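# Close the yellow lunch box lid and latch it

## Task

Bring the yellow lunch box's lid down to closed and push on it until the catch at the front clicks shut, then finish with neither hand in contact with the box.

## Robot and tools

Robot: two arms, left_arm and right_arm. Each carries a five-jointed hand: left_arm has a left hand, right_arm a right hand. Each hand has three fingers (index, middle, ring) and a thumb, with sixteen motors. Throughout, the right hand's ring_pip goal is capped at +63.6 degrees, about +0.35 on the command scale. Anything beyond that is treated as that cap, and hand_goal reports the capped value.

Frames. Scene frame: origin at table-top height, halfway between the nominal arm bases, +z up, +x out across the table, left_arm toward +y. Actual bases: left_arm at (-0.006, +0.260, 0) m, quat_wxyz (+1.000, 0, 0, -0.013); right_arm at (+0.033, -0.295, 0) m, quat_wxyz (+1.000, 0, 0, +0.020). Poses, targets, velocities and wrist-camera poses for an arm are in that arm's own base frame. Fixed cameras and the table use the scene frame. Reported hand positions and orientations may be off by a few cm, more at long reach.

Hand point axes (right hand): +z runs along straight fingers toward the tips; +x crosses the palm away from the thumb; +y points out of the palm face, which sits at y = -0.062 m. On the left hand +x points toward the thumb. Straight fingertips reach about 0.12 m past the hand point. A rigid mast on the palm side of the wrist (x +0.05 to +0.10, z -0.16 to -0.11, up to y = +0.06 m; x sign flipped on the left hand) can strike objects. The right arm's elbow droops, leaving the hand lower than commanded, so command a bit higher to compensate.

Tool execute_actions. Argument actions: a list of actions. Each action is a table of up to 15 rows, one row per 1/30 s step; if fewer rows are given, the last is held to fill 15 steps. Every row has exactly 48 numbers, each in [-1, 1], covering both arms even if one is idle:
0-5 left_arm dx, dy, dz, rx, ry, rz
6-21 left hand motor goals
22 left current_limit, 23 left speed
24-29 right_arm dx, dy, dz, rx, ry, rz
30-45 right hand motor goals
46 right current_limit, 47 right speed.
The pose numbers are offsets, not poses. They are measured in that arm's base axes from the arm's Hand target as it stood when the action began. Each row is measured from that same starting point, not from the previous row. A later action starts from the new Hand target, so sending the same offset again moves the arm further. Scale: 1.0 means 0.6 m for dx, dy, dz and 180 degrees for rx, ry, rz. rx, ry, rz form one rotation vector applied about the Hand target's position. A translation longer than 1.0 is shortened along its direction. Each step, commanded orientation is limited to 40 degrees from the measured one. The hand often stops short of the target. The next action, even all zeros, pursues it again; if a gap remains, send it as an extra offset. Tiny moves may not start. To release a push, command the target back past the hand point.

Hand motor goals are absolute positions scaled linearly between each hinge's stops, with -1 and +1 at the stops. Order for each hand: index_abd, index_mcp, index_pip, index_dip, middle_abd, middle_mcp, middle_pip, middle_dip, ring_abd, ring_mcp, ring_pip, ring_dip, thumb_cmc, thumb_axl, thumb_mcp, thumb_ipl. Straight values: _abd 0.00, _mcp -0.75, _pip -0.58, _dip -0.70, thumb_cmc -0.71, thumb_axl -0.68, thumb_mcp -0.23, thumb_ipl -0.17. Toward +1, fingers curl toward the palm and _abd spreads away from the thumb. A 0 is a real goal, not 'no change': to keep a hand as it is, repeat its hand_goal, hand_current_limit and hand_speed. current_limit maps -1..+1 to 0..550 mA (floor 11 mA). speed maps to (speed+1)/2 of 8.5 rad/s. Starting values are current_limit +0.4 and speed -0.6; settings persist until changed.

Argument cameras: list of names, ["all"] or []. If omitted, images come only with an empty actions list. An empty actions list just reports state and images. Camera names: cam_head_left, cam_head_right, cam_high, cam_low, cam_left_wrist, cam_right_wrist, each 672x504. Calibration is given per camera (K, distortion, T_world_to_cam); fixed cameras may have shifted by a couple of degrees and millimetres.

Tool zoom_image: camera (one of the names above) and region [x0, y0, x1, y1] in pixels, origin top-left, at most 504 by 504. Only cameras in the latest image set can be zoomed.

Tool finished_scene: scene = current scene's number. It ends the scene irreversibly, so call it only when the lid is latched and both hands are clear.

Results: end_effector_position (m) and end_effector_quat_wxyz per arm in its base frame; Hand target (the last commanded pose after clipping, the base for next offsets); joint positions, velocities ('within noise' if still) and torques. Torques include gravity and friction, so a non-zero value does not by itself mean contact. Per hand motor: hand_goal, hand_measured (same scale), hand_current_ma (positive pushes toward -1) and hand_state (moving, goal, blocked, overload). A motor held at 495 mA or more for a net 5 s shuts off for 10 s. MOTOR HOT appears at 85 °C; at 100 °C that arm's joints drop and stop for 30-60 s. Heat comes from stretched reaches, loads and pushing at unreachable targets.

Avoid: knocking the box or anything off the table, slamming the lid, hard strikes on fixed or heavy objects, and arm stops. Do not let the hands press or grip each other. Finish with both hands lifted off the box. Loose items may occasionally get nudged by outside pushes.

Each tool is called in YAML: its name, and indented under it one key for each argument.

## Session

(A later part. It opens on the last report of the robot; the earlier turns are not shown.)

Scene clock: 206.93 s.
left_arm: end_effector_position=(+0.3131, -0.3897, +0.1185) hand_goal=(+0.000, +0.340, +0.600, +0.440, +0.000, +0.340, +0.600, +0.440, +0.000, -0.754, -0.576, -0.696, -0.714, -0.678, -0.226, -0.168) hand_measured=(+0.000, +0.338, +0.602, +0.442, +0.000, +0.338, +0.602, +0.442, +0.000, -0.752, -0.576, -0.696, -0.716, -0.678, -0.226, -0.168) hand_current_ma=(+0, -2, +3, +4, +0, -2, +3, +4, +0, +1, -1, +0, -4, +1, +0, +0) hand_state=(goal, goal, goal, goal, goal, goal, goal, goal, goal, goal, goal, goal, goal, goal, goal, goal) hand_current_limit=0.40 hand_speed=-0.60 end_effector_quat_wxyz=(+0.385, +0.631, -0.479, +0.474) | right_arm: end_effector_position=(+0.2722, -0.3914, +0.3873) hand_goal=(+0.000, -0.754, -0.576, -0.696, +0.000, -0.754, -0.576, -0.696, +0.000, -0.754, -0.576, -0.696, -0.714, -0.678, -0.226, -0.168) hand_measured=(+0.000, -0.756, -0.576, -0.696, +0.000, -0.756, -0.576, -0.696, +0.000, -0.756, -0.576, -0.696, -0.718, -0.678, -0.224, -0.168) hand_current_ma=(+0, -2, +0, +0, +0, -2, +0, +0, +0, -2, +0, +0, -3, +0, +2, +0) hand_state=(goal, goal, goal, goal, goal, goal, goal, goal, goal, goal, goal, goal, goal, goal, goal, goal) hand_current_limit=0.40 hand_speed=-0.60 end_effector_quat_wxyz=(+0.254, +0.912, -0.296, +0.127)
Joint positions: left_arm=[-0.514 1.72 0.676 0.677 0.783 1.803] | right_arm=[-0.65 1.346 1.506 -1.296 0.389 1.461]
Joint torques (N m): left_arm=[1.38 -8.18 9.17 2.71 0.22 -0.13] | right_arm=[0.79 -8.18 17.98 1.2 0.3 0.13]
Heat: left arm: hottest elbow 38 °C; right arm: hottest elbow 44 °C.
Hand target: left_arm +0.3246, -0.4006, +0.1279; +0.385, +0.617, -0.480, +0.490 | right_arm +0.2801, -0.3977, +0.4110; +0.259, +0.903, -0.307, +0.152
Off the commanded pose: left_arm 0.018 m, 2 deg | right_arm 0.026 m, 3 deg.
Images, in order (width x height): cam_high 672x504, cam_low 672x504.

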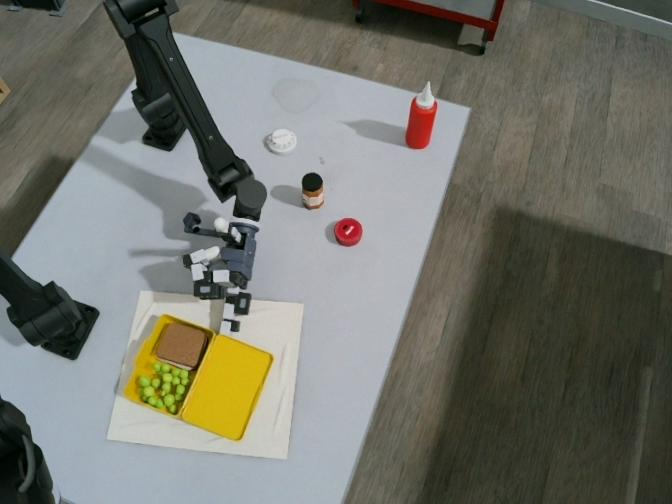

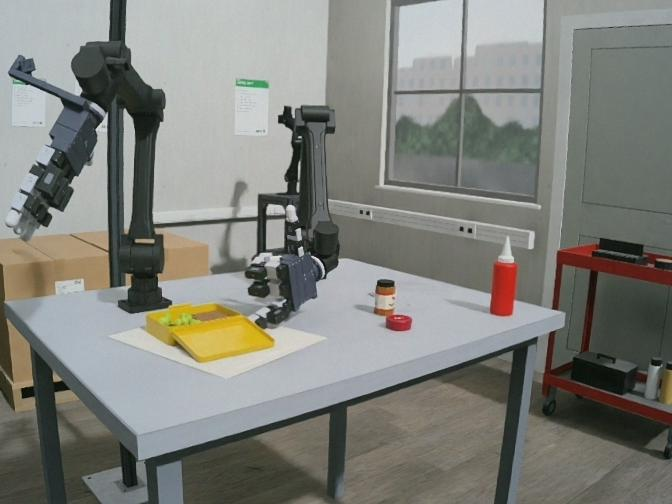

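execute_actions:
  actions:
    - [[0.04,-0.01,0.03,0,0,0,0,0.34,0.6,0.44,0,0.34,0.6,0.44,0,-0.754,-0.576,-0.696,-0.714,-0.678,-0.226,-0.168,0.4,-0.6,0,0,0,0,0,0,0,-0.754,-0.576,-0.696,0,-0.754,-0.576,-0.696,0,-0.754,-0.576,-0.696,-0.714,-0.678,-0.226,-0.168,0.4,-0.6]]
    - [[0.02,-0.02,0.04,0,0,0,0,0.34,0.6,0.44,0,0.34,0.6,0.44,0,-0.754,-0.576,-0.696,-0.714,-0.678,-0.226,-0.168,0.4,-0.6,0,0,0,0,0,0,0,-0.754,-0.576,-0.696,0,-0.754,-0.576,-0.696,0,-0.754,-0.576,-0.696,-0.714,-0.678,-0.226,-0.168,0.4,-0.6]]
  cameras: ["cam_high","cam_low"]

zoom_image:
  camera: "cam_high"
  region: [120, 210, 340, 440]

zoom_image:
  camera: "cam_low"
  region: [130, 230, 330, 380]

Scene clock: 224.07 s.
left_arm: end_effector_position=(+0.3459, -0.4083, +0.1407) hand_goal=(+0.000, +0.340, +0.600, +0.440, +0.000, +0.340, +0.600, +0.440, +0.000, -0.754, -0.576, -0.696, -0.714, -0.678, -0.226, -0.168) hand_measured=(+0.000, +0.338, +0.602, +0.442, +0.000, +0.338, +0.602, +0.442, +0.024, -0.754, -0.576, -0.696, -0.716, -0.678, -0.226, -0.168) hand_current_ma=(+0, -2, +3, +4, +0, -2, +3, +4, +54, +0, -1, +0, -4, +1, +0, +0) hand_state=(goal, goal, goal, goal, goal, goal, goal, goal, blocked, goal, goal, goal, goal, goal, goal, goal) hand_current_limit=0.40 hand_speed=-0.60 end_effector_quat_wxyz=(+0.387, +0.637, -0.478, +0.465) | right_arm: end_effector_position=(+0.2722, -0.3914, +0.3873) hand_goal=(+0.000, -0.754, -0.576, -0.696, +0.000, -0.754, -0.576, -0.696, +0.000, -0.754, -0.576, -0.696, -0.714, -0.678, -0.226, -0.168) hand_measured=(+0.000, -0.756, -0.576, -0.696, +0.000, -0.756, -0.576, -0.696, +0.000, -0.756, -0.576, -0.696, -0.718, -0.678, -0.224, -0.168) hand_current_ma=(+0, -2, +0, +0, +0, -2, +0, +0, +0, -2, +0, +0, -3, +0, +2, +0) hand_state=(goal, goal, goal, goal, goal, goal, goal, goal, goal, goal, goal, goal, goal, goal, goal, goal) hand_current_limit=0.40 hand_speed=-0.60 end_effector_quat_wxyz=(+0.254, +0.912, -0.296, +0.127)
Joint positions: left_arm=[-0.514 1.723 0.798 0.537 0.785 1.803] | right_arm=[-0.65 1.346 1.506 -1.296 0.389 1.461]
Joint torques (N m): left_arm=[1.9 -11.99 11.03 1.46 0.38 -0.07] | right_arm=[0.79 -8.18 17.98 1.17 0.31 0.13]
Heat: left arm: hottest elbow 36 °C; right arm: hottest elbow 44 °C.
Hand target: left_arm +0.3606, -0.4186, +0.1699; +0.385, +0.617, -0.480, +0.490 | right_arm +0.2801, -0.3977, +0.4110; +0.259, +0.903, -0.307, +0.152
Off the commanded pose: left_arm 0.034 m, 4 deg | right_arm 0.026 m, 3 deg.
Images, in order (width x height): cam_high 672x504, cam_low 672x504.

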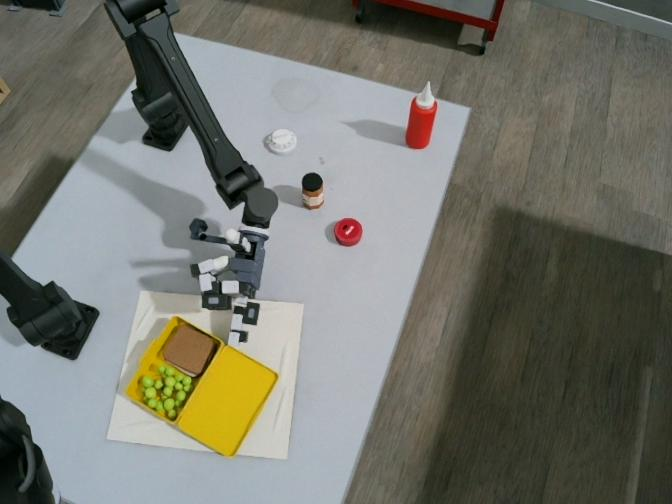

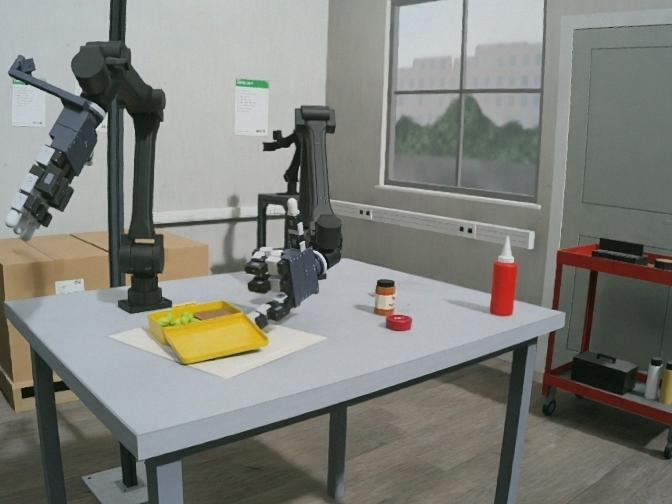

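Scaled by 2.191 from the camera's 672x504 image, which has a finer 960x720 frame.

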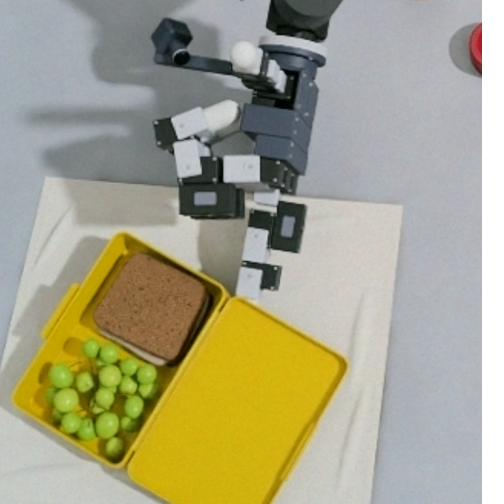

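Scaled by 2.520 from the camera's 672x504 image, which has a finer 960x720 frame.

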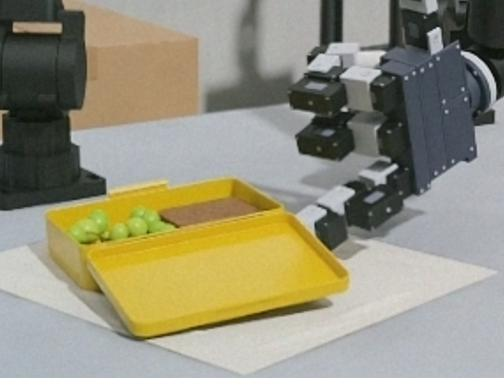

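execute_actions:
  actions:
    - [[0.03,0,-0.025,0,0,0,0,0.34,0.6,0.44,0,0.34,0.6,0.44,0,-0.754,-0.576,-0.696,-0.714,-0.678,-0.226,-0.168,0.4,-0.6,0,0,0,0,0,0,0,-0.754,-0.576,-0.696,0,-0.754,-0.576,-0.696,0,-0.754,-0.576,-0.696,-0.714,-0.678,-0.226,-0.168,0.4,-0.6]]
    - [[0.035,-0.02,0,0,0,0,0,0.34,0.6,0.44,0,0.34,0.6,0.44,0,-0.754,-0.576,-0.696,-0.714,-0.678,-0.226,-0.168,0.4,-0.6,0,0,0,0,0,0,0,-0.754,-0.576,-0.696,0,-0.754,-0.576,-0.696,0,-0.754,-0.576,-0.696,-0.714,-0.678,-0.226,-0.168,0.4,-0.6]]
  cameras: ["cam_high","cam_low"]

zoom_image:
  camera: "cam_high"
  region: [120, 210, 340, 440]

zoom_image:
  camera: "cam_low"
  region: [130, 230, 330, 380]

Scene clock: 243.83 s.
left_arm: end_effector_position=(+0.3797, -0.4247, +0.1379) hand_goal=(+0.000, +0.340, +0.600, +0.440, +0.000, +0.340, +0.600, +0.440, +0.000, -0.754, -0.576, -0.696, -0.714, -0.678, -0.226, -0.168) hand_measured=(+0.000, +0.338, +0.602, +0.442, +0.000, +0.338, +0.602, +0.442, +0.024, -0.752, -0.576, -0.696, -0.716, -0.678, -0.226, -0.168) hand_current_ma=(+0, -2, +3, +4, +0, -2, +3, +4, +54, +2, +1, +0, -4, +1, +0, +0) hand_state=(goal, goal, goal, goal, goal, goal, goal, goal, blocked, goal, goal, goal, goal, goal, goal, goal) hand_current_limit=0.40 hand_speed=-0.60 end_effector_quat_wxyz=(+0.390, +0.629, -0.480, +0.471) | right_arm: end_effector_position=(+0.2722, -0.3914, +0.3873) hand_goal=(+0.000, -0.754, -0.576, -0.696, +0.000, -0.754, -0.576, -0.696, +0.000, -0.754, -0.576, -0.696, -0.714, -0.678, -0.226, -0.168) hand_measured=(+0.000, -0.756, -0.576, -0.696, +0.000, -0.756, -0.576, -0.696, +0.000, -0.756, -0.576, -0.696, -0.718, -0.678, -0.224, -0.168) hand_current_ma=(+0, -2, +0, +0, +0, -2, +0, +0, +0, -2, +0, +0, -3, +0, +2, +0) hand_state=(goal, goal, goal, goal, goal, goal, goal, goal, goal, goal, goal, goal, goal, goal, goal, goal) hand_current_limit=0.40 hand_speed=-0.60 end_effector_quat_wxyz=(+0.254, +0.912, -0.296, +0.127)
Joint positions: left_arm=[-0.508 1.808 0.909 0.529 0.8 1.803] | right_arm=[-0.65 1.346 1.506 -1.296 0.389 1.461]
Joint torques (N m): left_arm=[2.96 -11.22 11.37 1.54 0.41 0.01] | right_arm=[0.79 -8.18 17.96 1.2 0.3 0.13]
Heat: left arm: hottest elbow 36 °C; right arm: hottest elbow 45 °C.
Hand target: left_arm +0.3997, -0.4306, +0.1550; +0.385, +0.617, -0.480, +0.490 | right_arm +0.2801, -0.3977, +0.4110; +0.259, +0.903, -0.307, +0.152
Off the commanded pose: left_arm 0.027 m, 3 deg | right_arm 0.026 m, 3 deg.
Images, in order (width x height): cam_high 672x504, cam_low 672x504.

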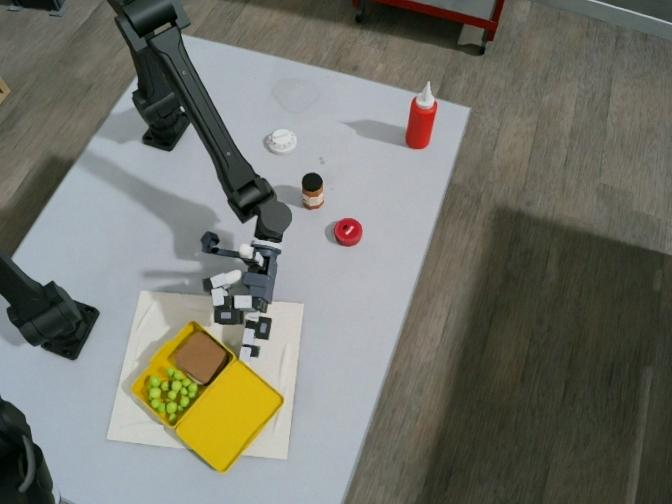

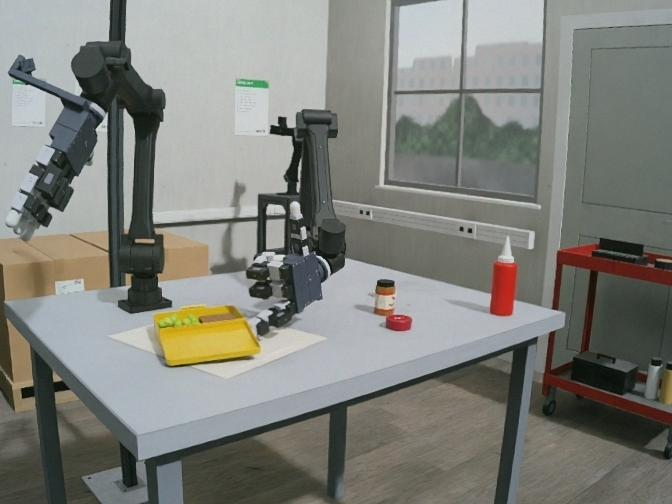

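Scaled by 2.191 from the camera's 672x504 image, which has a finer 960x720 frame.

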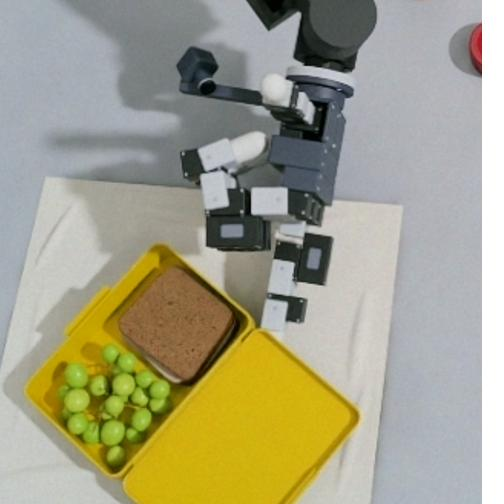

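Scaled by 2.520 from the camera's 672x504 image, which has a finer 960x720 frame.

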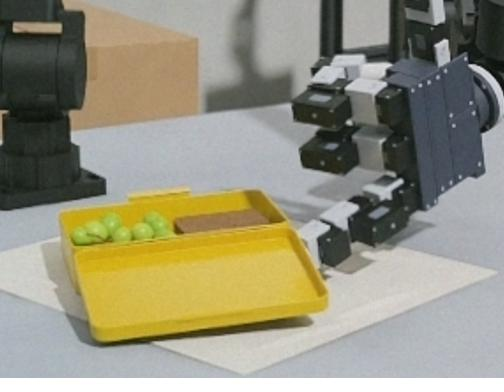

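execute_actions:
  actions: []

zoom_image:
  camera: "cam_low"
  region: [140, 290, 280, 380]

zoom_image:
  camera: "cam_head_left"
  region: [340, 240, 520, 400]

zoom_image:
  camera: "cam_left_wrist"
  region: [300, 0, 600, 200]

Scene clock: 278.67 s.
left_arm: end_effector_position=(+0.3797, -0.4247, +0.1379) hand_goal=(+0.000, +0.340, +0.600, +0.440, +0.000, +0.340, +0.600, +0.440, +0.000, -0.754, -0.576, -0.696, -0.714, -0.678, -0.226, -0.168) hand_measured=(+0.000, +0.338, +0.602, +0.442, +0.000, +0.338, +0.602, +0.442, +0.024, -0.752, -0.576, -0.696, -0.716, -0.678, -0.226, -0.168) hand_current_ma=(+0, -2, +3, +4, +0, -2, +3, +4, +54, +2, +1, +0, -4, +1, +0, +0) hand_state=(goal, goal, goal, goal, goal, goal, goal, goal, blocked, goal, goal, goal, goal, goal, goal, goal) hand_current_limit=0.40 hand_speed=-0.60 end_effector_quat_wxyz=(+0.390, +0.629, -0.480, +0.471) | right_arm: end_effector_position=(+0.2722, -0.3914, +0.3873) hand_goal=(+0.000, -0.754, -0.576, -0.696, +0.000, -0.754, -0.576, -0.696, +0.000, -0.754, -0.576, -0.696, -0.714, -0.678, -0.226, -0.168) hand_measured=(+0.000, -0.756, -0.576, -0.696, +0.000, -0.756, -0.576, -0.696, +0.000, -0.756, -0.576, -0.696, -0.718, -0.678, -0.224, -0.168) hand_current_ma=(+0, -2, +0, +0, +0, -2, +0, +0, +0, -2, +0, +0, -3, +0, +2, +0) hand_state=(goal, goal, goal, goal, goal, goal, goal, goal, goal, goal, goal, goal, goal, goal, goal, goal) hand_current_limit=0.40 hand_speed=-0.60 end_effector_quat_wxyz=(+0.254, +0.912, -0.296, +0.127)
Joint positions: left_arm=[-0.508 1.808 0.909 0.529 0.8 1.803] | right_arm=[-0.65 1.346 1.506 -1.296 0.389 1.461]
Joint velocities: within noise
Joint torques (N m): left_arm=[2.9 -11.28 11.36 1.55 0.41 0.01] | right_arm=[0.79 -8.23 17.99 1.18 0.31 0.13]
Motor temperatures (°C): left_arm=[24 26 40 24 25 23] | right_arm=[24 30 45 29 24 23]
Heat: left arm: hottest elbow 40 °C; right arm: hottest elbow 45 °C.
Hand target: left_arm +0.3996, -0.4306, +0.1548; +0.385, +0.617, -0.480, +0.490 | right_arm +0.2801, -0.3977, +0.4110; +0.259, +0.903, -0.307, +0.152
Off the commanded pose: left_arm 0.027 m, 3 deg | right_arm 0.026 m, 3 deg.
camera_calibration:
cam_left_wrist: T_world_to_cam=[[0.553155, 0.364748, -0.748985, 0.0108617], [0.380233, 0.68941, 0.616552, 0.0206487], [0.741244, -0.625837, 0.242662, -0.460606], [0, 0, 0, 1]] pos_world=[0.327562, -0.306462, 0.107176]
cam_right_wrist: T_world_to_cam=[[-0.99381, -0.0785173, -0.078594, 0.305924], [-0.09539, 0.965723, 0.241412, 0.261977], [0.056945, 0.247415, -0.967235, 0.581464], [0, 0, 0, 1]] pos_world=[0.295909, -0.37284, 0.523211]

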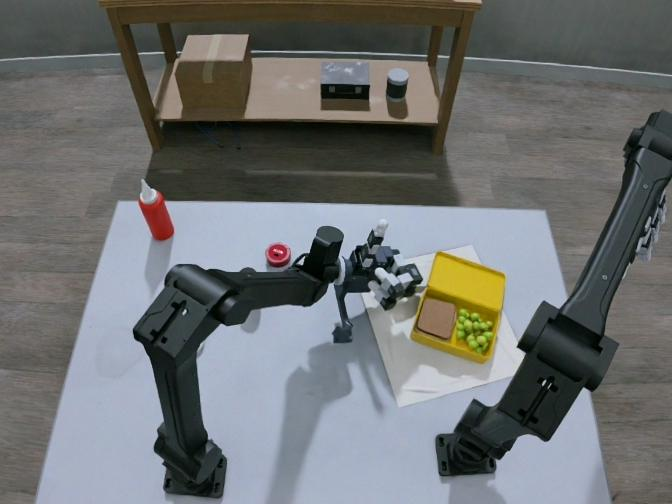

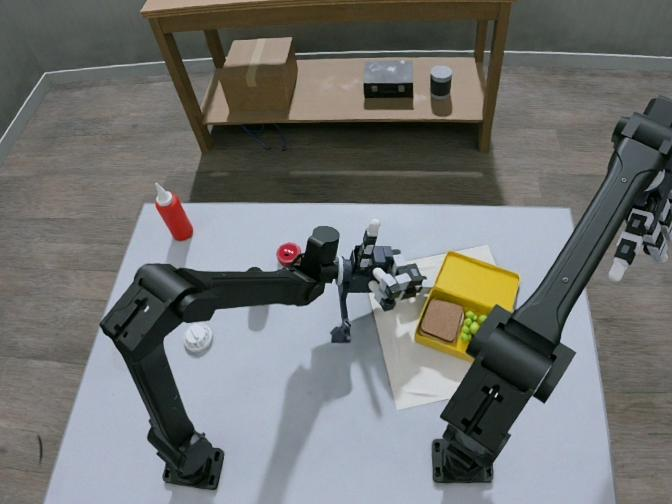

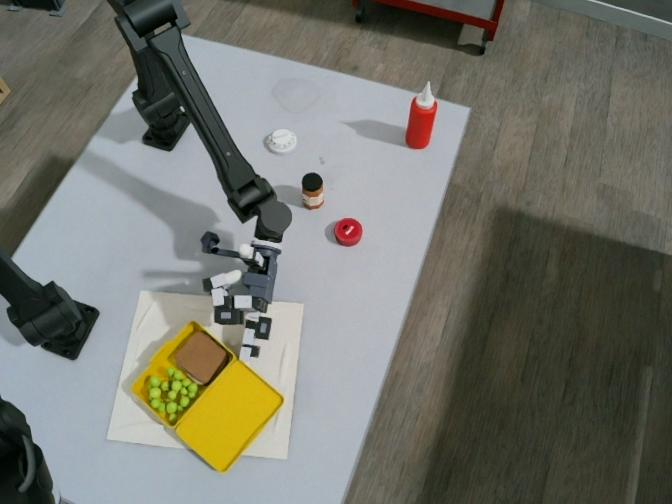

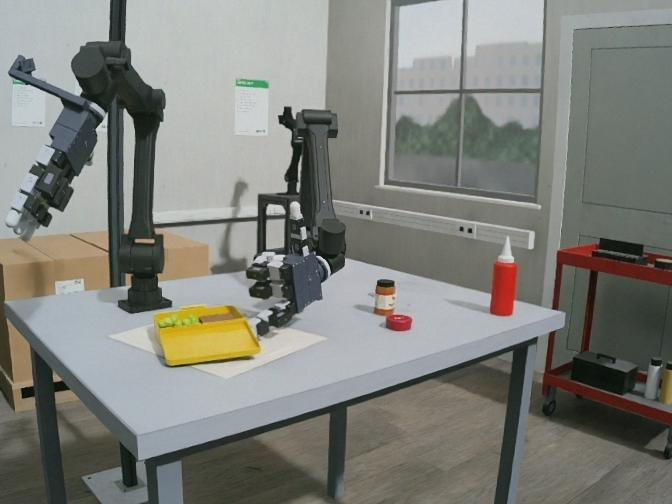

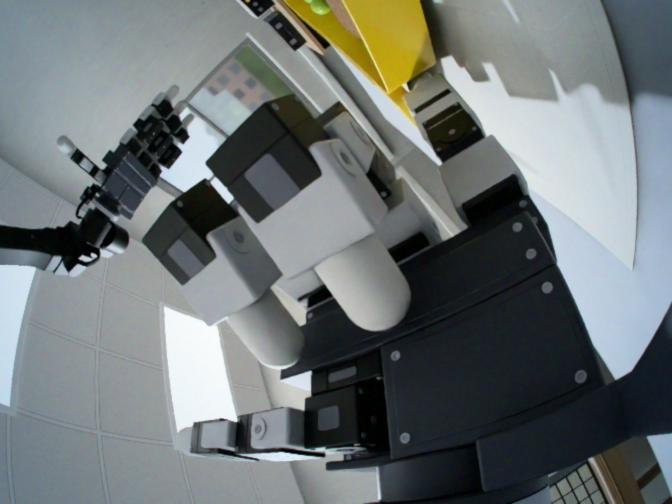

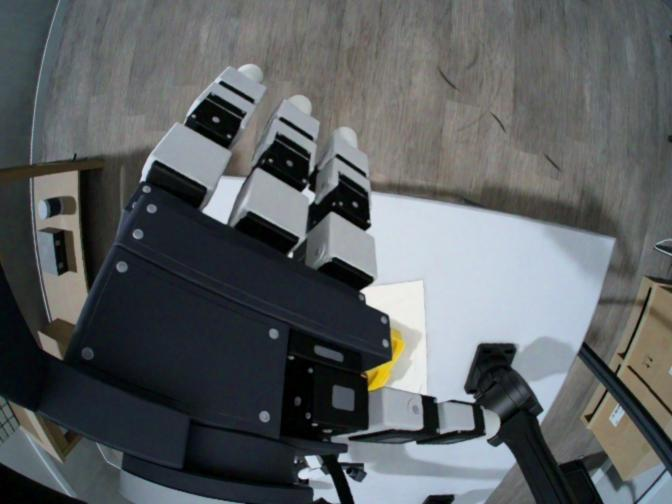

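Scaled by 3.600 from the camera's 672x504 image, which has a finer 960x720 frame.

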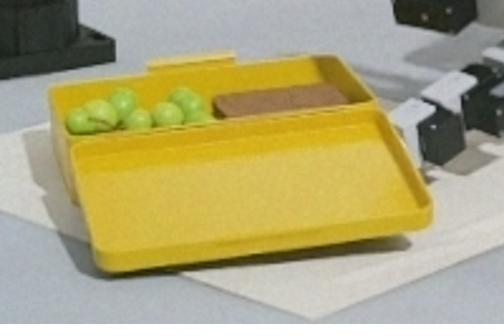

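Scaled by 2.800 from the camera's 672x504 image, which has a finer 960x720 frame.

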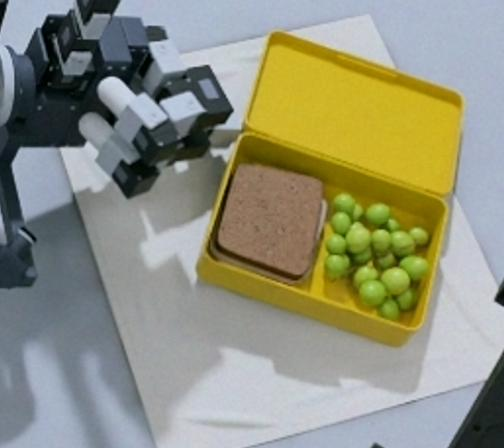

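Scaled by 1.680 from the camera's 672x504 image, which has a finer 960x720 frame.

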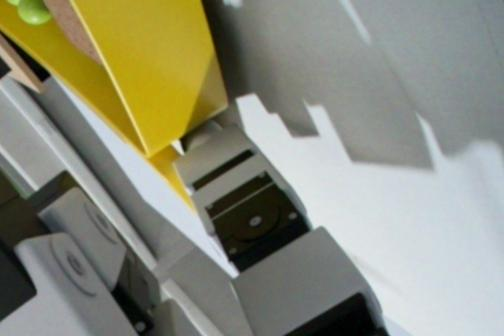

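execute_actions:
  actions:
    - [[-0.005,0,-0.06,0,0,0,0,0.34,0.6,0.44,0,0.34,0.6,0.44,0,-0.754,-0.576,-0.696,-0.714,-0.678,-0.226,-0.168,0.4,-0.6,0,0,0,0,0,0,0,-0.754,-0.576,-0.696,0,-0.754,-0.576,-0.696,0,-0.754,-0.576,-0.696,-0.714,-0.678,-0.226,-0.168,0.4,-0.6]]
    - [[-0.03,0.1,0.01,0,0,0,0,0.34,0.6,0.44,0,0.34,0.6,0.44,0,-0.754,-0.576,-0.696,-0.714,-0.678,-0.226,-0.168,0.4,-0.6,0,0,0,0,0,0,0,-0.754,-0.576,-0.696,0,-0.754,-0.576,-0.696,0,-0.754,-0.576,-0.696,-0.714,-0.678,-0.226,-0.168,0.4,-0.6]]
  cameras: ["cam_high","cam_low"]

zoom_image:
  camera: "cam_high"
  region: [120, 250, 340, 480]

zoom_image:
  camera: "cam_low"
  region: [130, 270, 330, 390]

Scene clock: 288.00 s.
left_arm: end_effector_position=(+0.3814, -0.3715, +0.1166) hand_goal=(+0.000, +0.340, +0.600, +0.440, +0.000, +0.340, +0.600, +0.440, +0.000, -0.754, -0.576, -0.696, -0.714, -0.678, -0.226, -0.168) hand_measured=(+0.000, +0.338, +0.602, +0.442, +0.000, +0.338, +0.602, +0.442, -0.012, -0.754, -0.574, -0.696, -0.716, -0.678, -0.226, -0.168) hand_current_ma=(+0, -2, +3, +4, +0, -2, +3, +4, -23, +0, +1, +0, -4, +1, +0, +0) hand_state=(goal, goal, goal, goal, goal, goal, goal, goal, goal, goal, goal, goal, goal, goal, goal, goal) hand_current_limit=0.40 hand_speed=-0.60 end_effector_quat_wxyz=(+0.388, +0.626, -0.476, +0.481) | right_arm: end_effector_position=(+0.2722, -0.3914, +0.3873) hand_goal=(+0.000, -0.754, -0.576, -0.696, +0.000, -0.754, -0.576, -0.696, +0.000, -0.754, -0.576, -0.696, -0.714, -0.678, -0.226, -0.168) hand_measured=(+0.000, -0.756, -0.576, -0.696, +0.000, -0.756, -0.576, -0.696, +0.000, -0.756, -0.576, -0.696, -0.718, -0.678, -0.224, -0.168) hand_current_ma=(+0, -2, +0, +0, +0, -2, +0, +0, +0, -2, +0, +0, -3, +0, +2, +0) hand_state=(goal, goal, goal, goal, goal, goal, goal, goal, goal, goal, goal, goal, goal, goal, goal, goal) hand_current_limit=0.40 hand_speed=-0.60 end_effector_quat_wxyz=(+0.254, +0.912, -0.296, +0.127)
Joint positions: left_arm=[-0.406 1.82 0.828 0.609 0.886 1.844] | right_arm=[-0.65 1.346 1.506 -1.296 0.389 1.461]
Joint torques (N m): left_arm=[2.2 -12.63 5.48 1.96 0.53 0.04] | right_arm=[0.79 -8.18 17.96 1.2 0.3 0.13]
Heat: left arm: hottest elbow 40 °C; right arm: hottest elbow 46 °C.
Hand target: left_arm +0.3788, -0.3706, +0.1250; +0.385, +0.617, -0.480, +0.490 | right_arm +0.2801, -0.3977, +0.4110; +0.259, +0.903, -0.307, +0.152
Off the commanded pose: left_arm 0.009 m, 2 deg | right_arm 0.026 m, 3 deg.
Images, in order (width x height): cam_high 672x504, cam_low 672x504.

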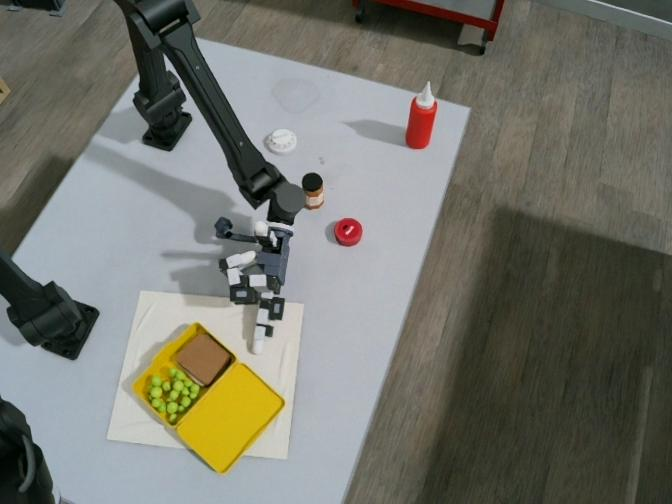

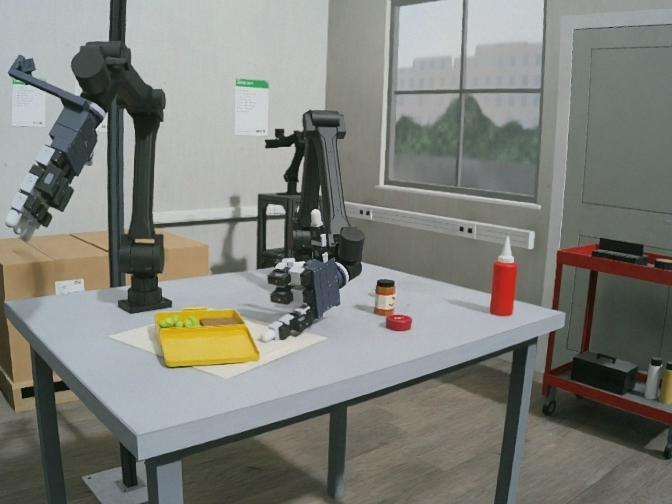

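Scaled by 2.191 from the camera's 672x504 image, which has a finer 960x720 frame.

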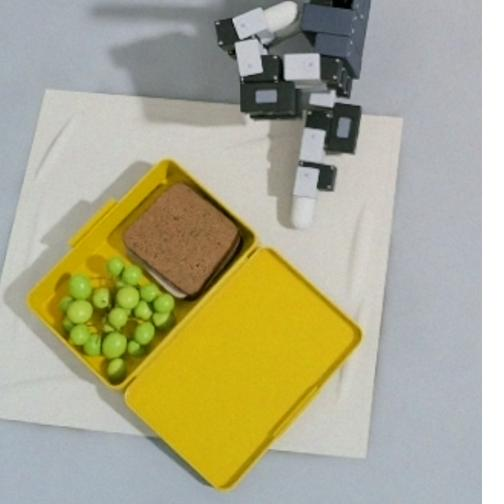

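Scaled by 2.520 from the camera's 672x504 image, which has a finer 960x720 frame.

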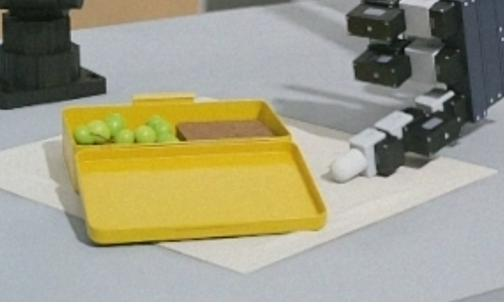

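execute_actions:
  actions:
    - [[0.075,0.005,0.02,0,0,-0.055,0,0.34,0.6,0.44,0,0.34,0.6,0.44,0,-0.754,-0.576,-0.696,-0.714,-0.678,-0.226,-0.168,0.4,-0.6,0,0,0,0,0,0,0,-0.754,-0.576,-0.696,0,-0.754,-0.576,-0.696,0,-0.754,-0.576,-0.696,-0.714,-0.678,-0.226,-0.168,0.4,-0.6]]
    - [[0.073,0.0,-0.008,0,0,-0.056,0,0.34,0.6,0.44,0,0.34,0.6,0.44,0,-0.754,-0.576,-0.696,-0.714,-0.678,-0.226,-0.168,0.4,-0.6,0,0,0,0,0,0,0,-0.754,-0.576,-0.696,0,-0.754,-0.576,-0.696,0,-0.754,-0.576,-0.696,-0.714,-0.678,-0.226,-0.168,0.4,-0.6]]
  cameras: ["cam_high","cam_low"]

zoom_image:
  camera: "cam_high"
  region: [120, 250, 340, 480]

zoom_image:
  camera: "cam_low"
  region: [130, 270, 330, 390]

Scene clock: 309.33 s.
left_arm: end_effector_position=(+0.4544, -0.3643, +0.1235) hand_goal=(+0.000, +0.340, +0.600, +0.440, +0.000, +0.340, +0.600, +0.440, +0.000, -0.754, -0.576, -0.696, -0.714, -0.678, -0.226, -0.168) hand_measured=(+0.000, +0.338, +0.602, +0.442, +0.000, +0.338, +0.602, +0.442, +0.002, -0.754, -0.576, -0.696, -0.716, -0.678, -0.226, -0.168) hand_current_ma=(+0, -2, +3, +4, +0, -2, +3, +4, +2, +1, +1, +0, -1, +1, +0, +0) hand_state=(goal, goal, goal, goal, goal, goal, goal, goal, goal, goal, goal, goal, goal, goal, goal, goal) hand_current_limit=0.40 hand_speed=-0.60 end_effector_quat_wxyz=(+0.482, +0.535, -0.547, +0.426) | right_arm: end_effector_position=(+0.2722, -0.3914, +0.3873) hand_goal=(+0.000, -0.754, -0.576, -0.696, +0.000, -0.754, -0.576, -0.696, +0.000, -0.754, -0.576, -0.696, -0.714, -0.678, -0.226, -0.168) hand_measured=(+0.000, -0.756, -0.576, -0.696, +0.000, -0.756, -0.576, -0.696, +0.000, -0.756, -0.576, -0.696, -0.718, -0.678, -0.224, -0.168) hand_current_ma=(+0, -2, +0, +0, +0, -2, +0, +0, +0, -2, +0, +0, -3, +0, +2, +0) hand_state=(goal, goal, goal, goal, goal, goal, goal, goal, goal, goal, goal, goal, goal, goal, goal, goal) hand_current_limit=0.40 hand_speed=-0.60 end_effector_quat_wxyz=(+0.254, +0.912, -0.296, +0.127)
Joint positions: left_arm=[-0.34 2.037 1.25 0.202 1.254 2.081] | right_arm=[-0.65 1.346 1.506 -1.296 0.389 1.461]
Joint torques (N m): left_arm=[2.32 -13.98 10.84 0.77 0.81 0.04] | right_arm=[0.79 -8.23 17.98 1.18 0.3 0.13]
Heat: left arm: hottest elbow 36 °C; right arm: hottest elbow 46 °C.
Hand target: left_arm +0.4675, -0.3676, +0.1322; +0.464, +0.524, -0.580, +0.416 | right_arm +0.2801, -0.3977, +0.4110; +0.259, +0.903, -0.307, +0.152
Off the commanded pose: left_arm 0.016 m, 5 deg | right_arm 0.026 m, 3 deg.
joint sent to its limit (left arm) — joint 6 (wrist roll), upper limit. The joint targets are off in orientation, not in position.
Images, in order (width x height): cam_high 672x504, cam_low 672x504.

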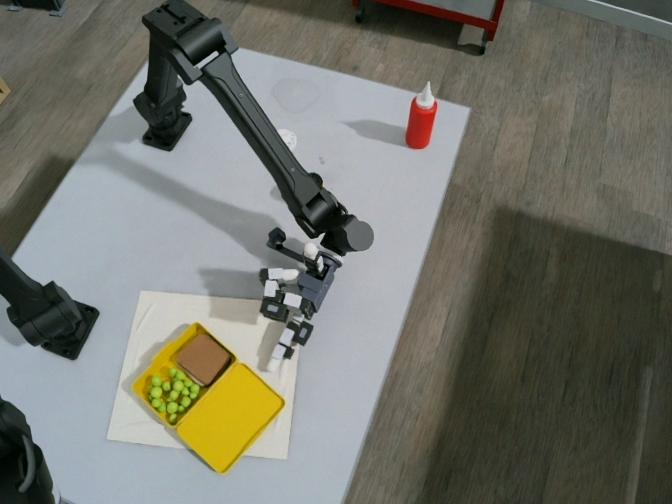

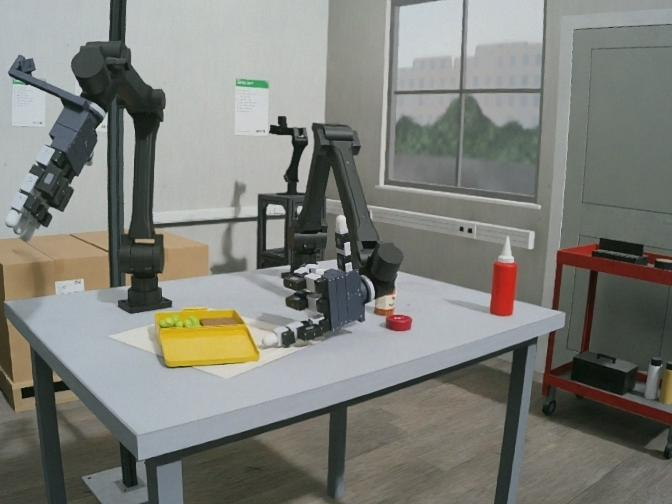

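Scaled by 2.191 from the camera's 672x504 image, which has a finer 960x720 frame.

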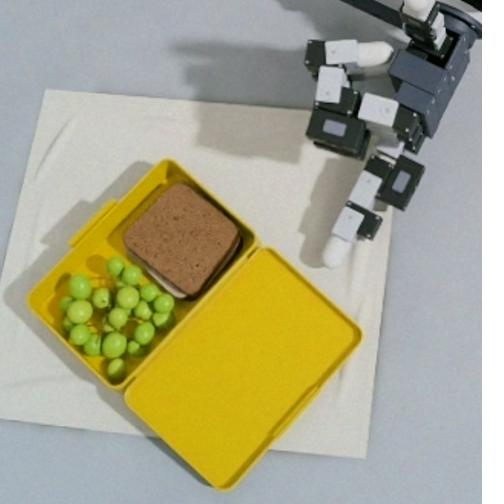

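Scaled by 2.520 from the camera's 672x504 image, which has a finer 960x720 frame.

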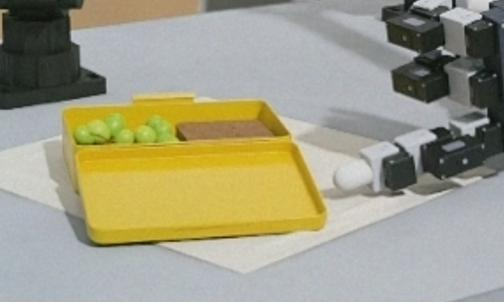

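execute_actions:
  actions:
    - [[-0.02,-0.06,-0.01,0,0,0,0,0.34,0.6,0.44,0,0.34,0.6,0.44,0,-0.754,-0.576,-0.696,-0.714,-0.678,-0.226,-0.168,0.4,-0.6,0,0,0,0,0,0,0,-0.754,-0.576,-0.696,0,-0.754,-0.576,-0.696,0,-0.754,-0.576,-0.696,-0.714,-0.678,-0.226,-0.168,0.4,-0.6]]
    - [[-0.02,-0.06,0,0,0,0,0,0.34,0.6,0.44,0,0.34,0.6,0.44,0,-0.754,-0.576,-0.696,-0.714,-0.678,-0.226,-0.168,0.4,-0.6,0,0,0,0,0,0,0,-0.754,-0.576,-0.696,0,-0.754,-0.576,-0.696,0,-0.754,-0.576,-0.696,-0.714,-0.678,-0.226,-0.168,0.4,-0.6]]
  cameras: ["cam_high","cam_low"]

zoom_image:
  camera: "cam_high"
  region: [120, 250, 340, 480]

zoom_image:
  camera: "cam_low"
  region: [130, 270, 330, 390]

Scene clock: 321.23 s.
left_arm: end_effector_position=(+0.4327, -0.4316, +0.1204) hand_goal=(+0.000, +0.340, +0.600, +0.440, +0.000, +0.340, +0.600, +0.440, +0.000, -0.754, -0.576, -0.696, -0.714, -0.678, -0.226, -0.168) hand_measured=(+0.000, +0.338, +0.602, +0.442, +0.000, +0.338, +0.602, +0.442, +0.006, -0.756, -0.578, -0.698, -0.716, -0.678, -0.226, -0.168) hand_current_ma=(+0, -2, +3, +4, +0, -2, +3, +4, +10, -4, -4, -2, -1, +1, +0, +0) hand_state=(goal, goal, goal, goal, goal, goal, goal, goal, goal, goal, goal, goal, goal, goal, goal, goal) hand_current_limit=0.40 hand_speed=-0.60 end_effector_quat_wxyz=(+0.468, +0.533, -0.574, +0.410) | right_arm: end_effector_position=(+0.2722, -0.3914, +0.3873) hand_goal=(+0.000, -0.754, -0.576, -0.696, +0.000, -0.754, -0.576, -0.696, +0.000, -0.754, -0.576, -0.696, -0.714, -0.678, -0.226, -0.168) hand_measured=(+0.000, -0.756, -0.576, -0.696, +0.000, -0.756, -0.576, -0.696, +0.000, -0.756, -0.576, -0.696, -0.718, -0.678, -0.224, -0.168) hand_current_ma=(+0, -2, +0, +0, +0, -2, +0, +0, +0, -2, +0, +0, -3, +0, +2, +0) hand_state=(goal, goal, goal, goal, goal, goal, goal, goal, goal, goal, goal, goal, goal, goal, goal, goal) hand_current_limit=0.40 hand_speed=-0.60 end_effector_quat_wxyz=(+0.254, +0.912, -0.296, +0.127)
Joint positions: left_arm=[-0.462 2.047 1.298 0.166 1.149 2.084] | right_arm=[-0.65 1.346 1.506 -1.296 0.389 1.461]
Joint torques (N m): left_arm=[1.79 -14.04 11.29 0.85 0.65 0.03] | right_arm=[0.79 -8.18 17.96 1.18 0.31 0.13]
Heat: left arm: hottest elbow 37 °C; right arm: hottest elbow 46 °C.
Hand target: left_arm +0.4436, -0.4395, +0.1262; +0.464, +0.524, -0.580, +0.416 | right_arm +0.2801, -0.3977, +0.4110; +0.259, +0.903, -0.307, +0.152
Off the commanded pose: left_arm 0.015 m, 1 deg | right_arm 0.026 m, 3 deg.
joint sent to its limit (left arm) — joint 6 (wrist roll), upper limit. The joint targets still meet the commanded pose.
Images, in order (width x height): cam_high 672x504, cam_low 672x504.

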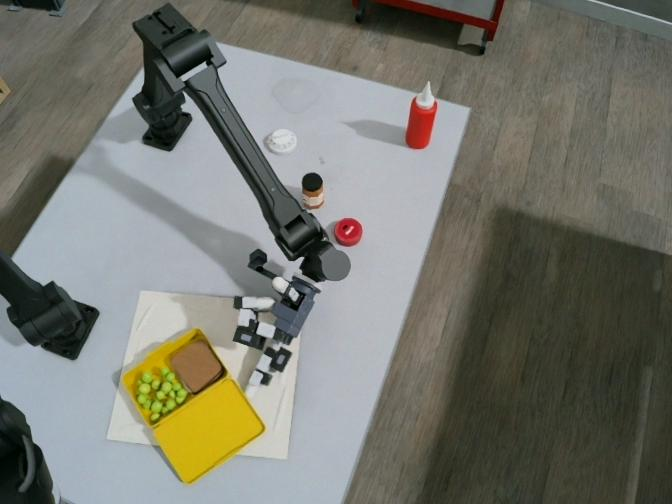

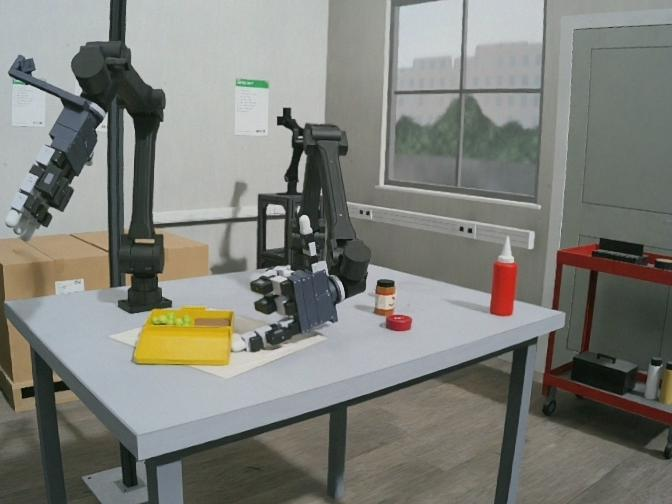

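Scaled by 2.191 from the camera's 672x504 image, which has a finer 960x720 frame.

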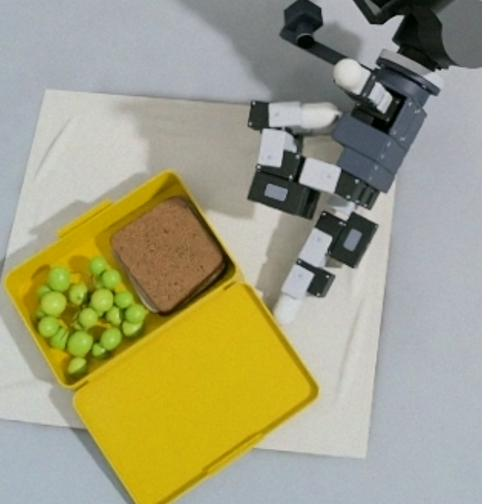

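Scaled by 2.520 from the camera's 672x504 image, which has a finer 960x720 frame.

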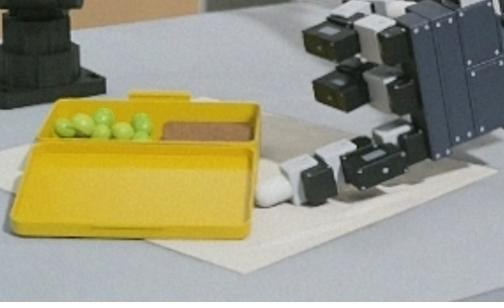

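execute_actions:
  actions:
    - [[0.0,0.07,0.1,0,0,0,0,0.34,0.6,0.44,0,0.34,0.6,0.44,0,-0.754,-0.576,-0.696,-0.714,-0.678,-0.226,-0.168,0.4,-0.6,0,0,0,0,0,0,-0.08,-0.754,-0.576,-0.696,0.08,-0.754,-0.576,-0.696,0,0.34,0.34,0.44,-0.714,-0.678,-0.226,-0.168,0.4,-0.6]]
    - [[-0.08,0.17,0.12,0,0,0,0,0.34,0.6,0.44,0,0.34,0.6,0.44,0,-0.754,-0.576,-0.696,-0.714,-0.678,-0.226,-0.168,0.4,-0.6,0.03,0.05,0,-0.0152,0.0368,0.1142,-0.08,-0.754,-0.576,-0.696,0.08,-0.754,-0.576,-0.696,0,0.34,0.34,0.44,-0.714,-0.678,-0.226,-0.168,0.4,-0.6]]
    - [[-0.08,0.17,0.1,0,0,0,0,0.34,0.6,0.44,0,0.34,0.6,0.44,0,-0.754,-0.576,-0.696,-0.714,-0.678,-0.226,-0.168,0.4,-0.6,0.08,0.15,0,-0.0152,0.0368,0.1142,-0.08,-0.754,-0.576,-0.696,0.08,-0.754,-0.576,-0.696,0,0.34,0.34,0.44,-0.714,-0.678,-0.226,-0.168,0.4,-0.6]]
    - [[0,0.1,0,0,0,0,0,0.34,0.6,0.44,0,0.34,0.6,0.44,0,-0.754,-0.576,-0.696,-0.714,-0.678,-0.226,-0.168,0.4,-0.6,0.08,0.17,-0.05,-0.0152,0.0368,0.1142,-0.08,-0.754,-0.576,-0.696,0.08,-0.754,-0.576,-0.696,0,0.34,0.34,0.44,-0.714,-0.678,-0.226,-0.168,0.4,-0.6]]
    - [[0,0,0,0,0,0,0,0.34,0.6,0.44,0,0.34,0.6,0.44,0,-0.754,-0.576,-0.696,-0.714,-0.678,-0.226,-0.168,0.4,-0.6,0.08,0.17,-0.08,-0.0152,0.0368,0.1142,-0.08,-0.754,-0.576,-0.696,0.08,-0.754,-0.576,-0.696,0,0.34,0.34,0.44,-0.714,-0.678,-0.226,-0.168,0.4,-0.6]]
  cameras: ["cam_high","cam_low","cam_head_left","cam_right_wrist"]

Scene clock: 402.87 s.
left_arm: end_effector_position=(+0.3521, -0.1339, +0.3137) hand_goal=(+0.000, +0.340, +0.600, +0.440, +0.000, +0.340, +0.600, +0.440, +0.000, -0.754, -0.576, -0.696, -0.714, -0.678, -0.226, -0.168) hand_measured=(+0.000, +0.338, +0.602, +0.442, +0.000, +0.338, +0.602, +0.442, +0.008, -0.754, -0.578, -0.698, -0.716, -0.678, -0.226, -0.168) hand_current_ma=(+0, -2, +3, +4, +0, -2, +3, +4, +13, -1, -3, -2, -2, +1, +0, +0) hand_state=(goal, goal, goal, goal, goal, goal, goal, goal, goal, goal, goal, goal, goal, goal, goal, goal) hand_current_limit=0.40 hand_speed=-0.60 end_effector_quat_wxyz=(+0.471, +0.540, -0.461, +0.524) | right_arm: end_effector_position=(+0.4346, -0.0745, +0.3315) hand_goal=(-0.080, -0.754, -0.576, -0.696, +0.080, -0.754, -0.576, -0.696, +0.000, +0.340, +0.340, +0.440, -0.714, -0.678, -0.226, -0.168) hand_measured=(-0.078, -0.758, -0.576, -0.696, +0.078, -0.758, -0.576, -0.696, +0.000, +0.326, +0.338, +0.438, -0.718, -0.678, -0.224, -0.168) hand_current_ma=(+0, -3, +0, +0, -2, -3, +0, +0, +0, -20, -1, -1, -3, +0, +2, +0) hand_state=(goal, goal, goal, goal, goal, goal, goal, goal, goal, goal, goal, goal, goal, goal, goal, goal) hand_current_limit=0.40 hand_speed=-0.60 end_effector_quat_wxyz=(+0.228, +0.867, +0.428, +0.114)
Joint positions: left_arm=[0.121 1.386 0.875 -0.026 1.557 2.084] | right_arm=[0.126 1.111 1.135 -1.211 0.352 0.712]
Joint torques (N m): left_arm=[2.2 -8.76 7.95 1.8 0.74 0.03] | right_arm=[0.79 -5.19 12.86 1.81 0.56 -0.18]
Heat: left arm: hottest elbow 37 °C; right arm: hottest elbow 47 °C.
Hand target: left_arm +0.3476, -0.1335, +0.3181; +0.464, +0.524, -0.580, +0.416 | right_arm +0.4422, -0.0738, +0.3330; +0.232, +0.864, +0.433, +0.116
Off the commanded pose: left_arm 0.006 m, 19 deg | right_arm 0.008 m, 1 deg.
joint sent to its limit (left arm) — joint 5 (wrist yaw), upper limit; joint 6 (wrist roll), upper limit. The joint targets are off in orientation, not in position.
camera_calibration:
cam_right_wrist: T_world_to_cam=[[-0.0329678, -0.959087, 0.281187, -0.114629], [-0.915309, 0.141964, 0.376902, 0.234982], [-0.401401, -0.244947, -0.882541, 0.574357], [0, 0, 0, 1]] pos_world=[0.441849, -0.00261081, 0.450561]
Images, in order (width x height): cam_head_left 672x504, cam_high 672x504, cam_low 672x504, cam_right_wrist 672x504.

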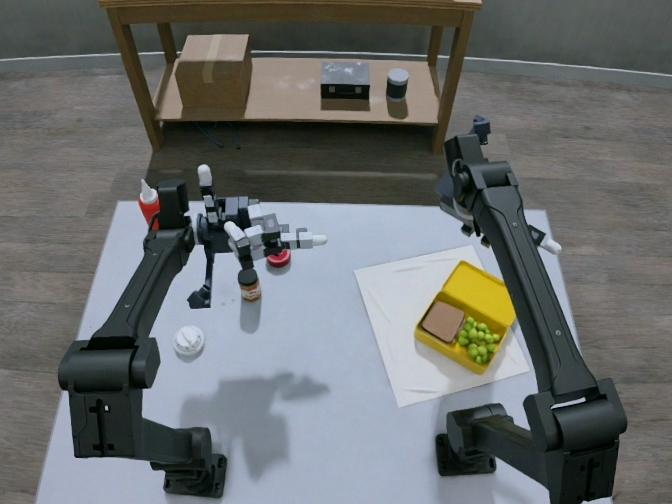

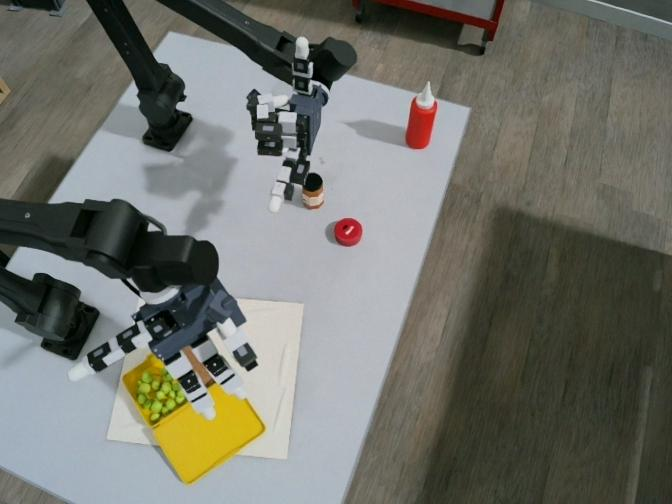

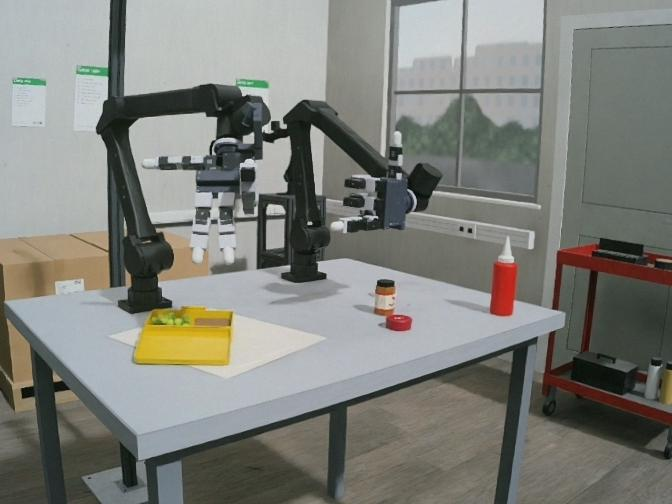

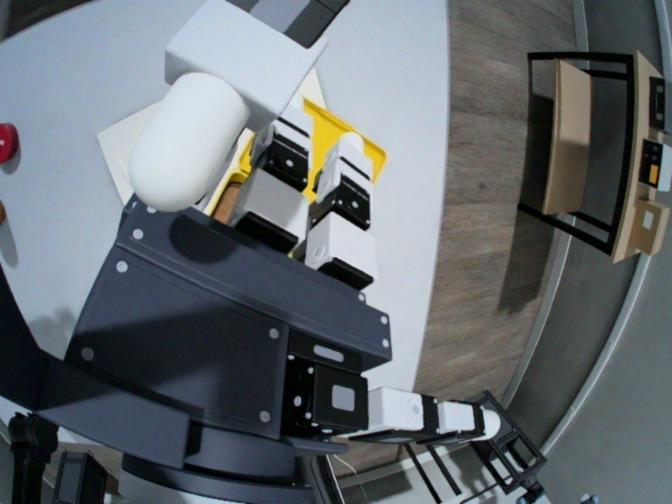

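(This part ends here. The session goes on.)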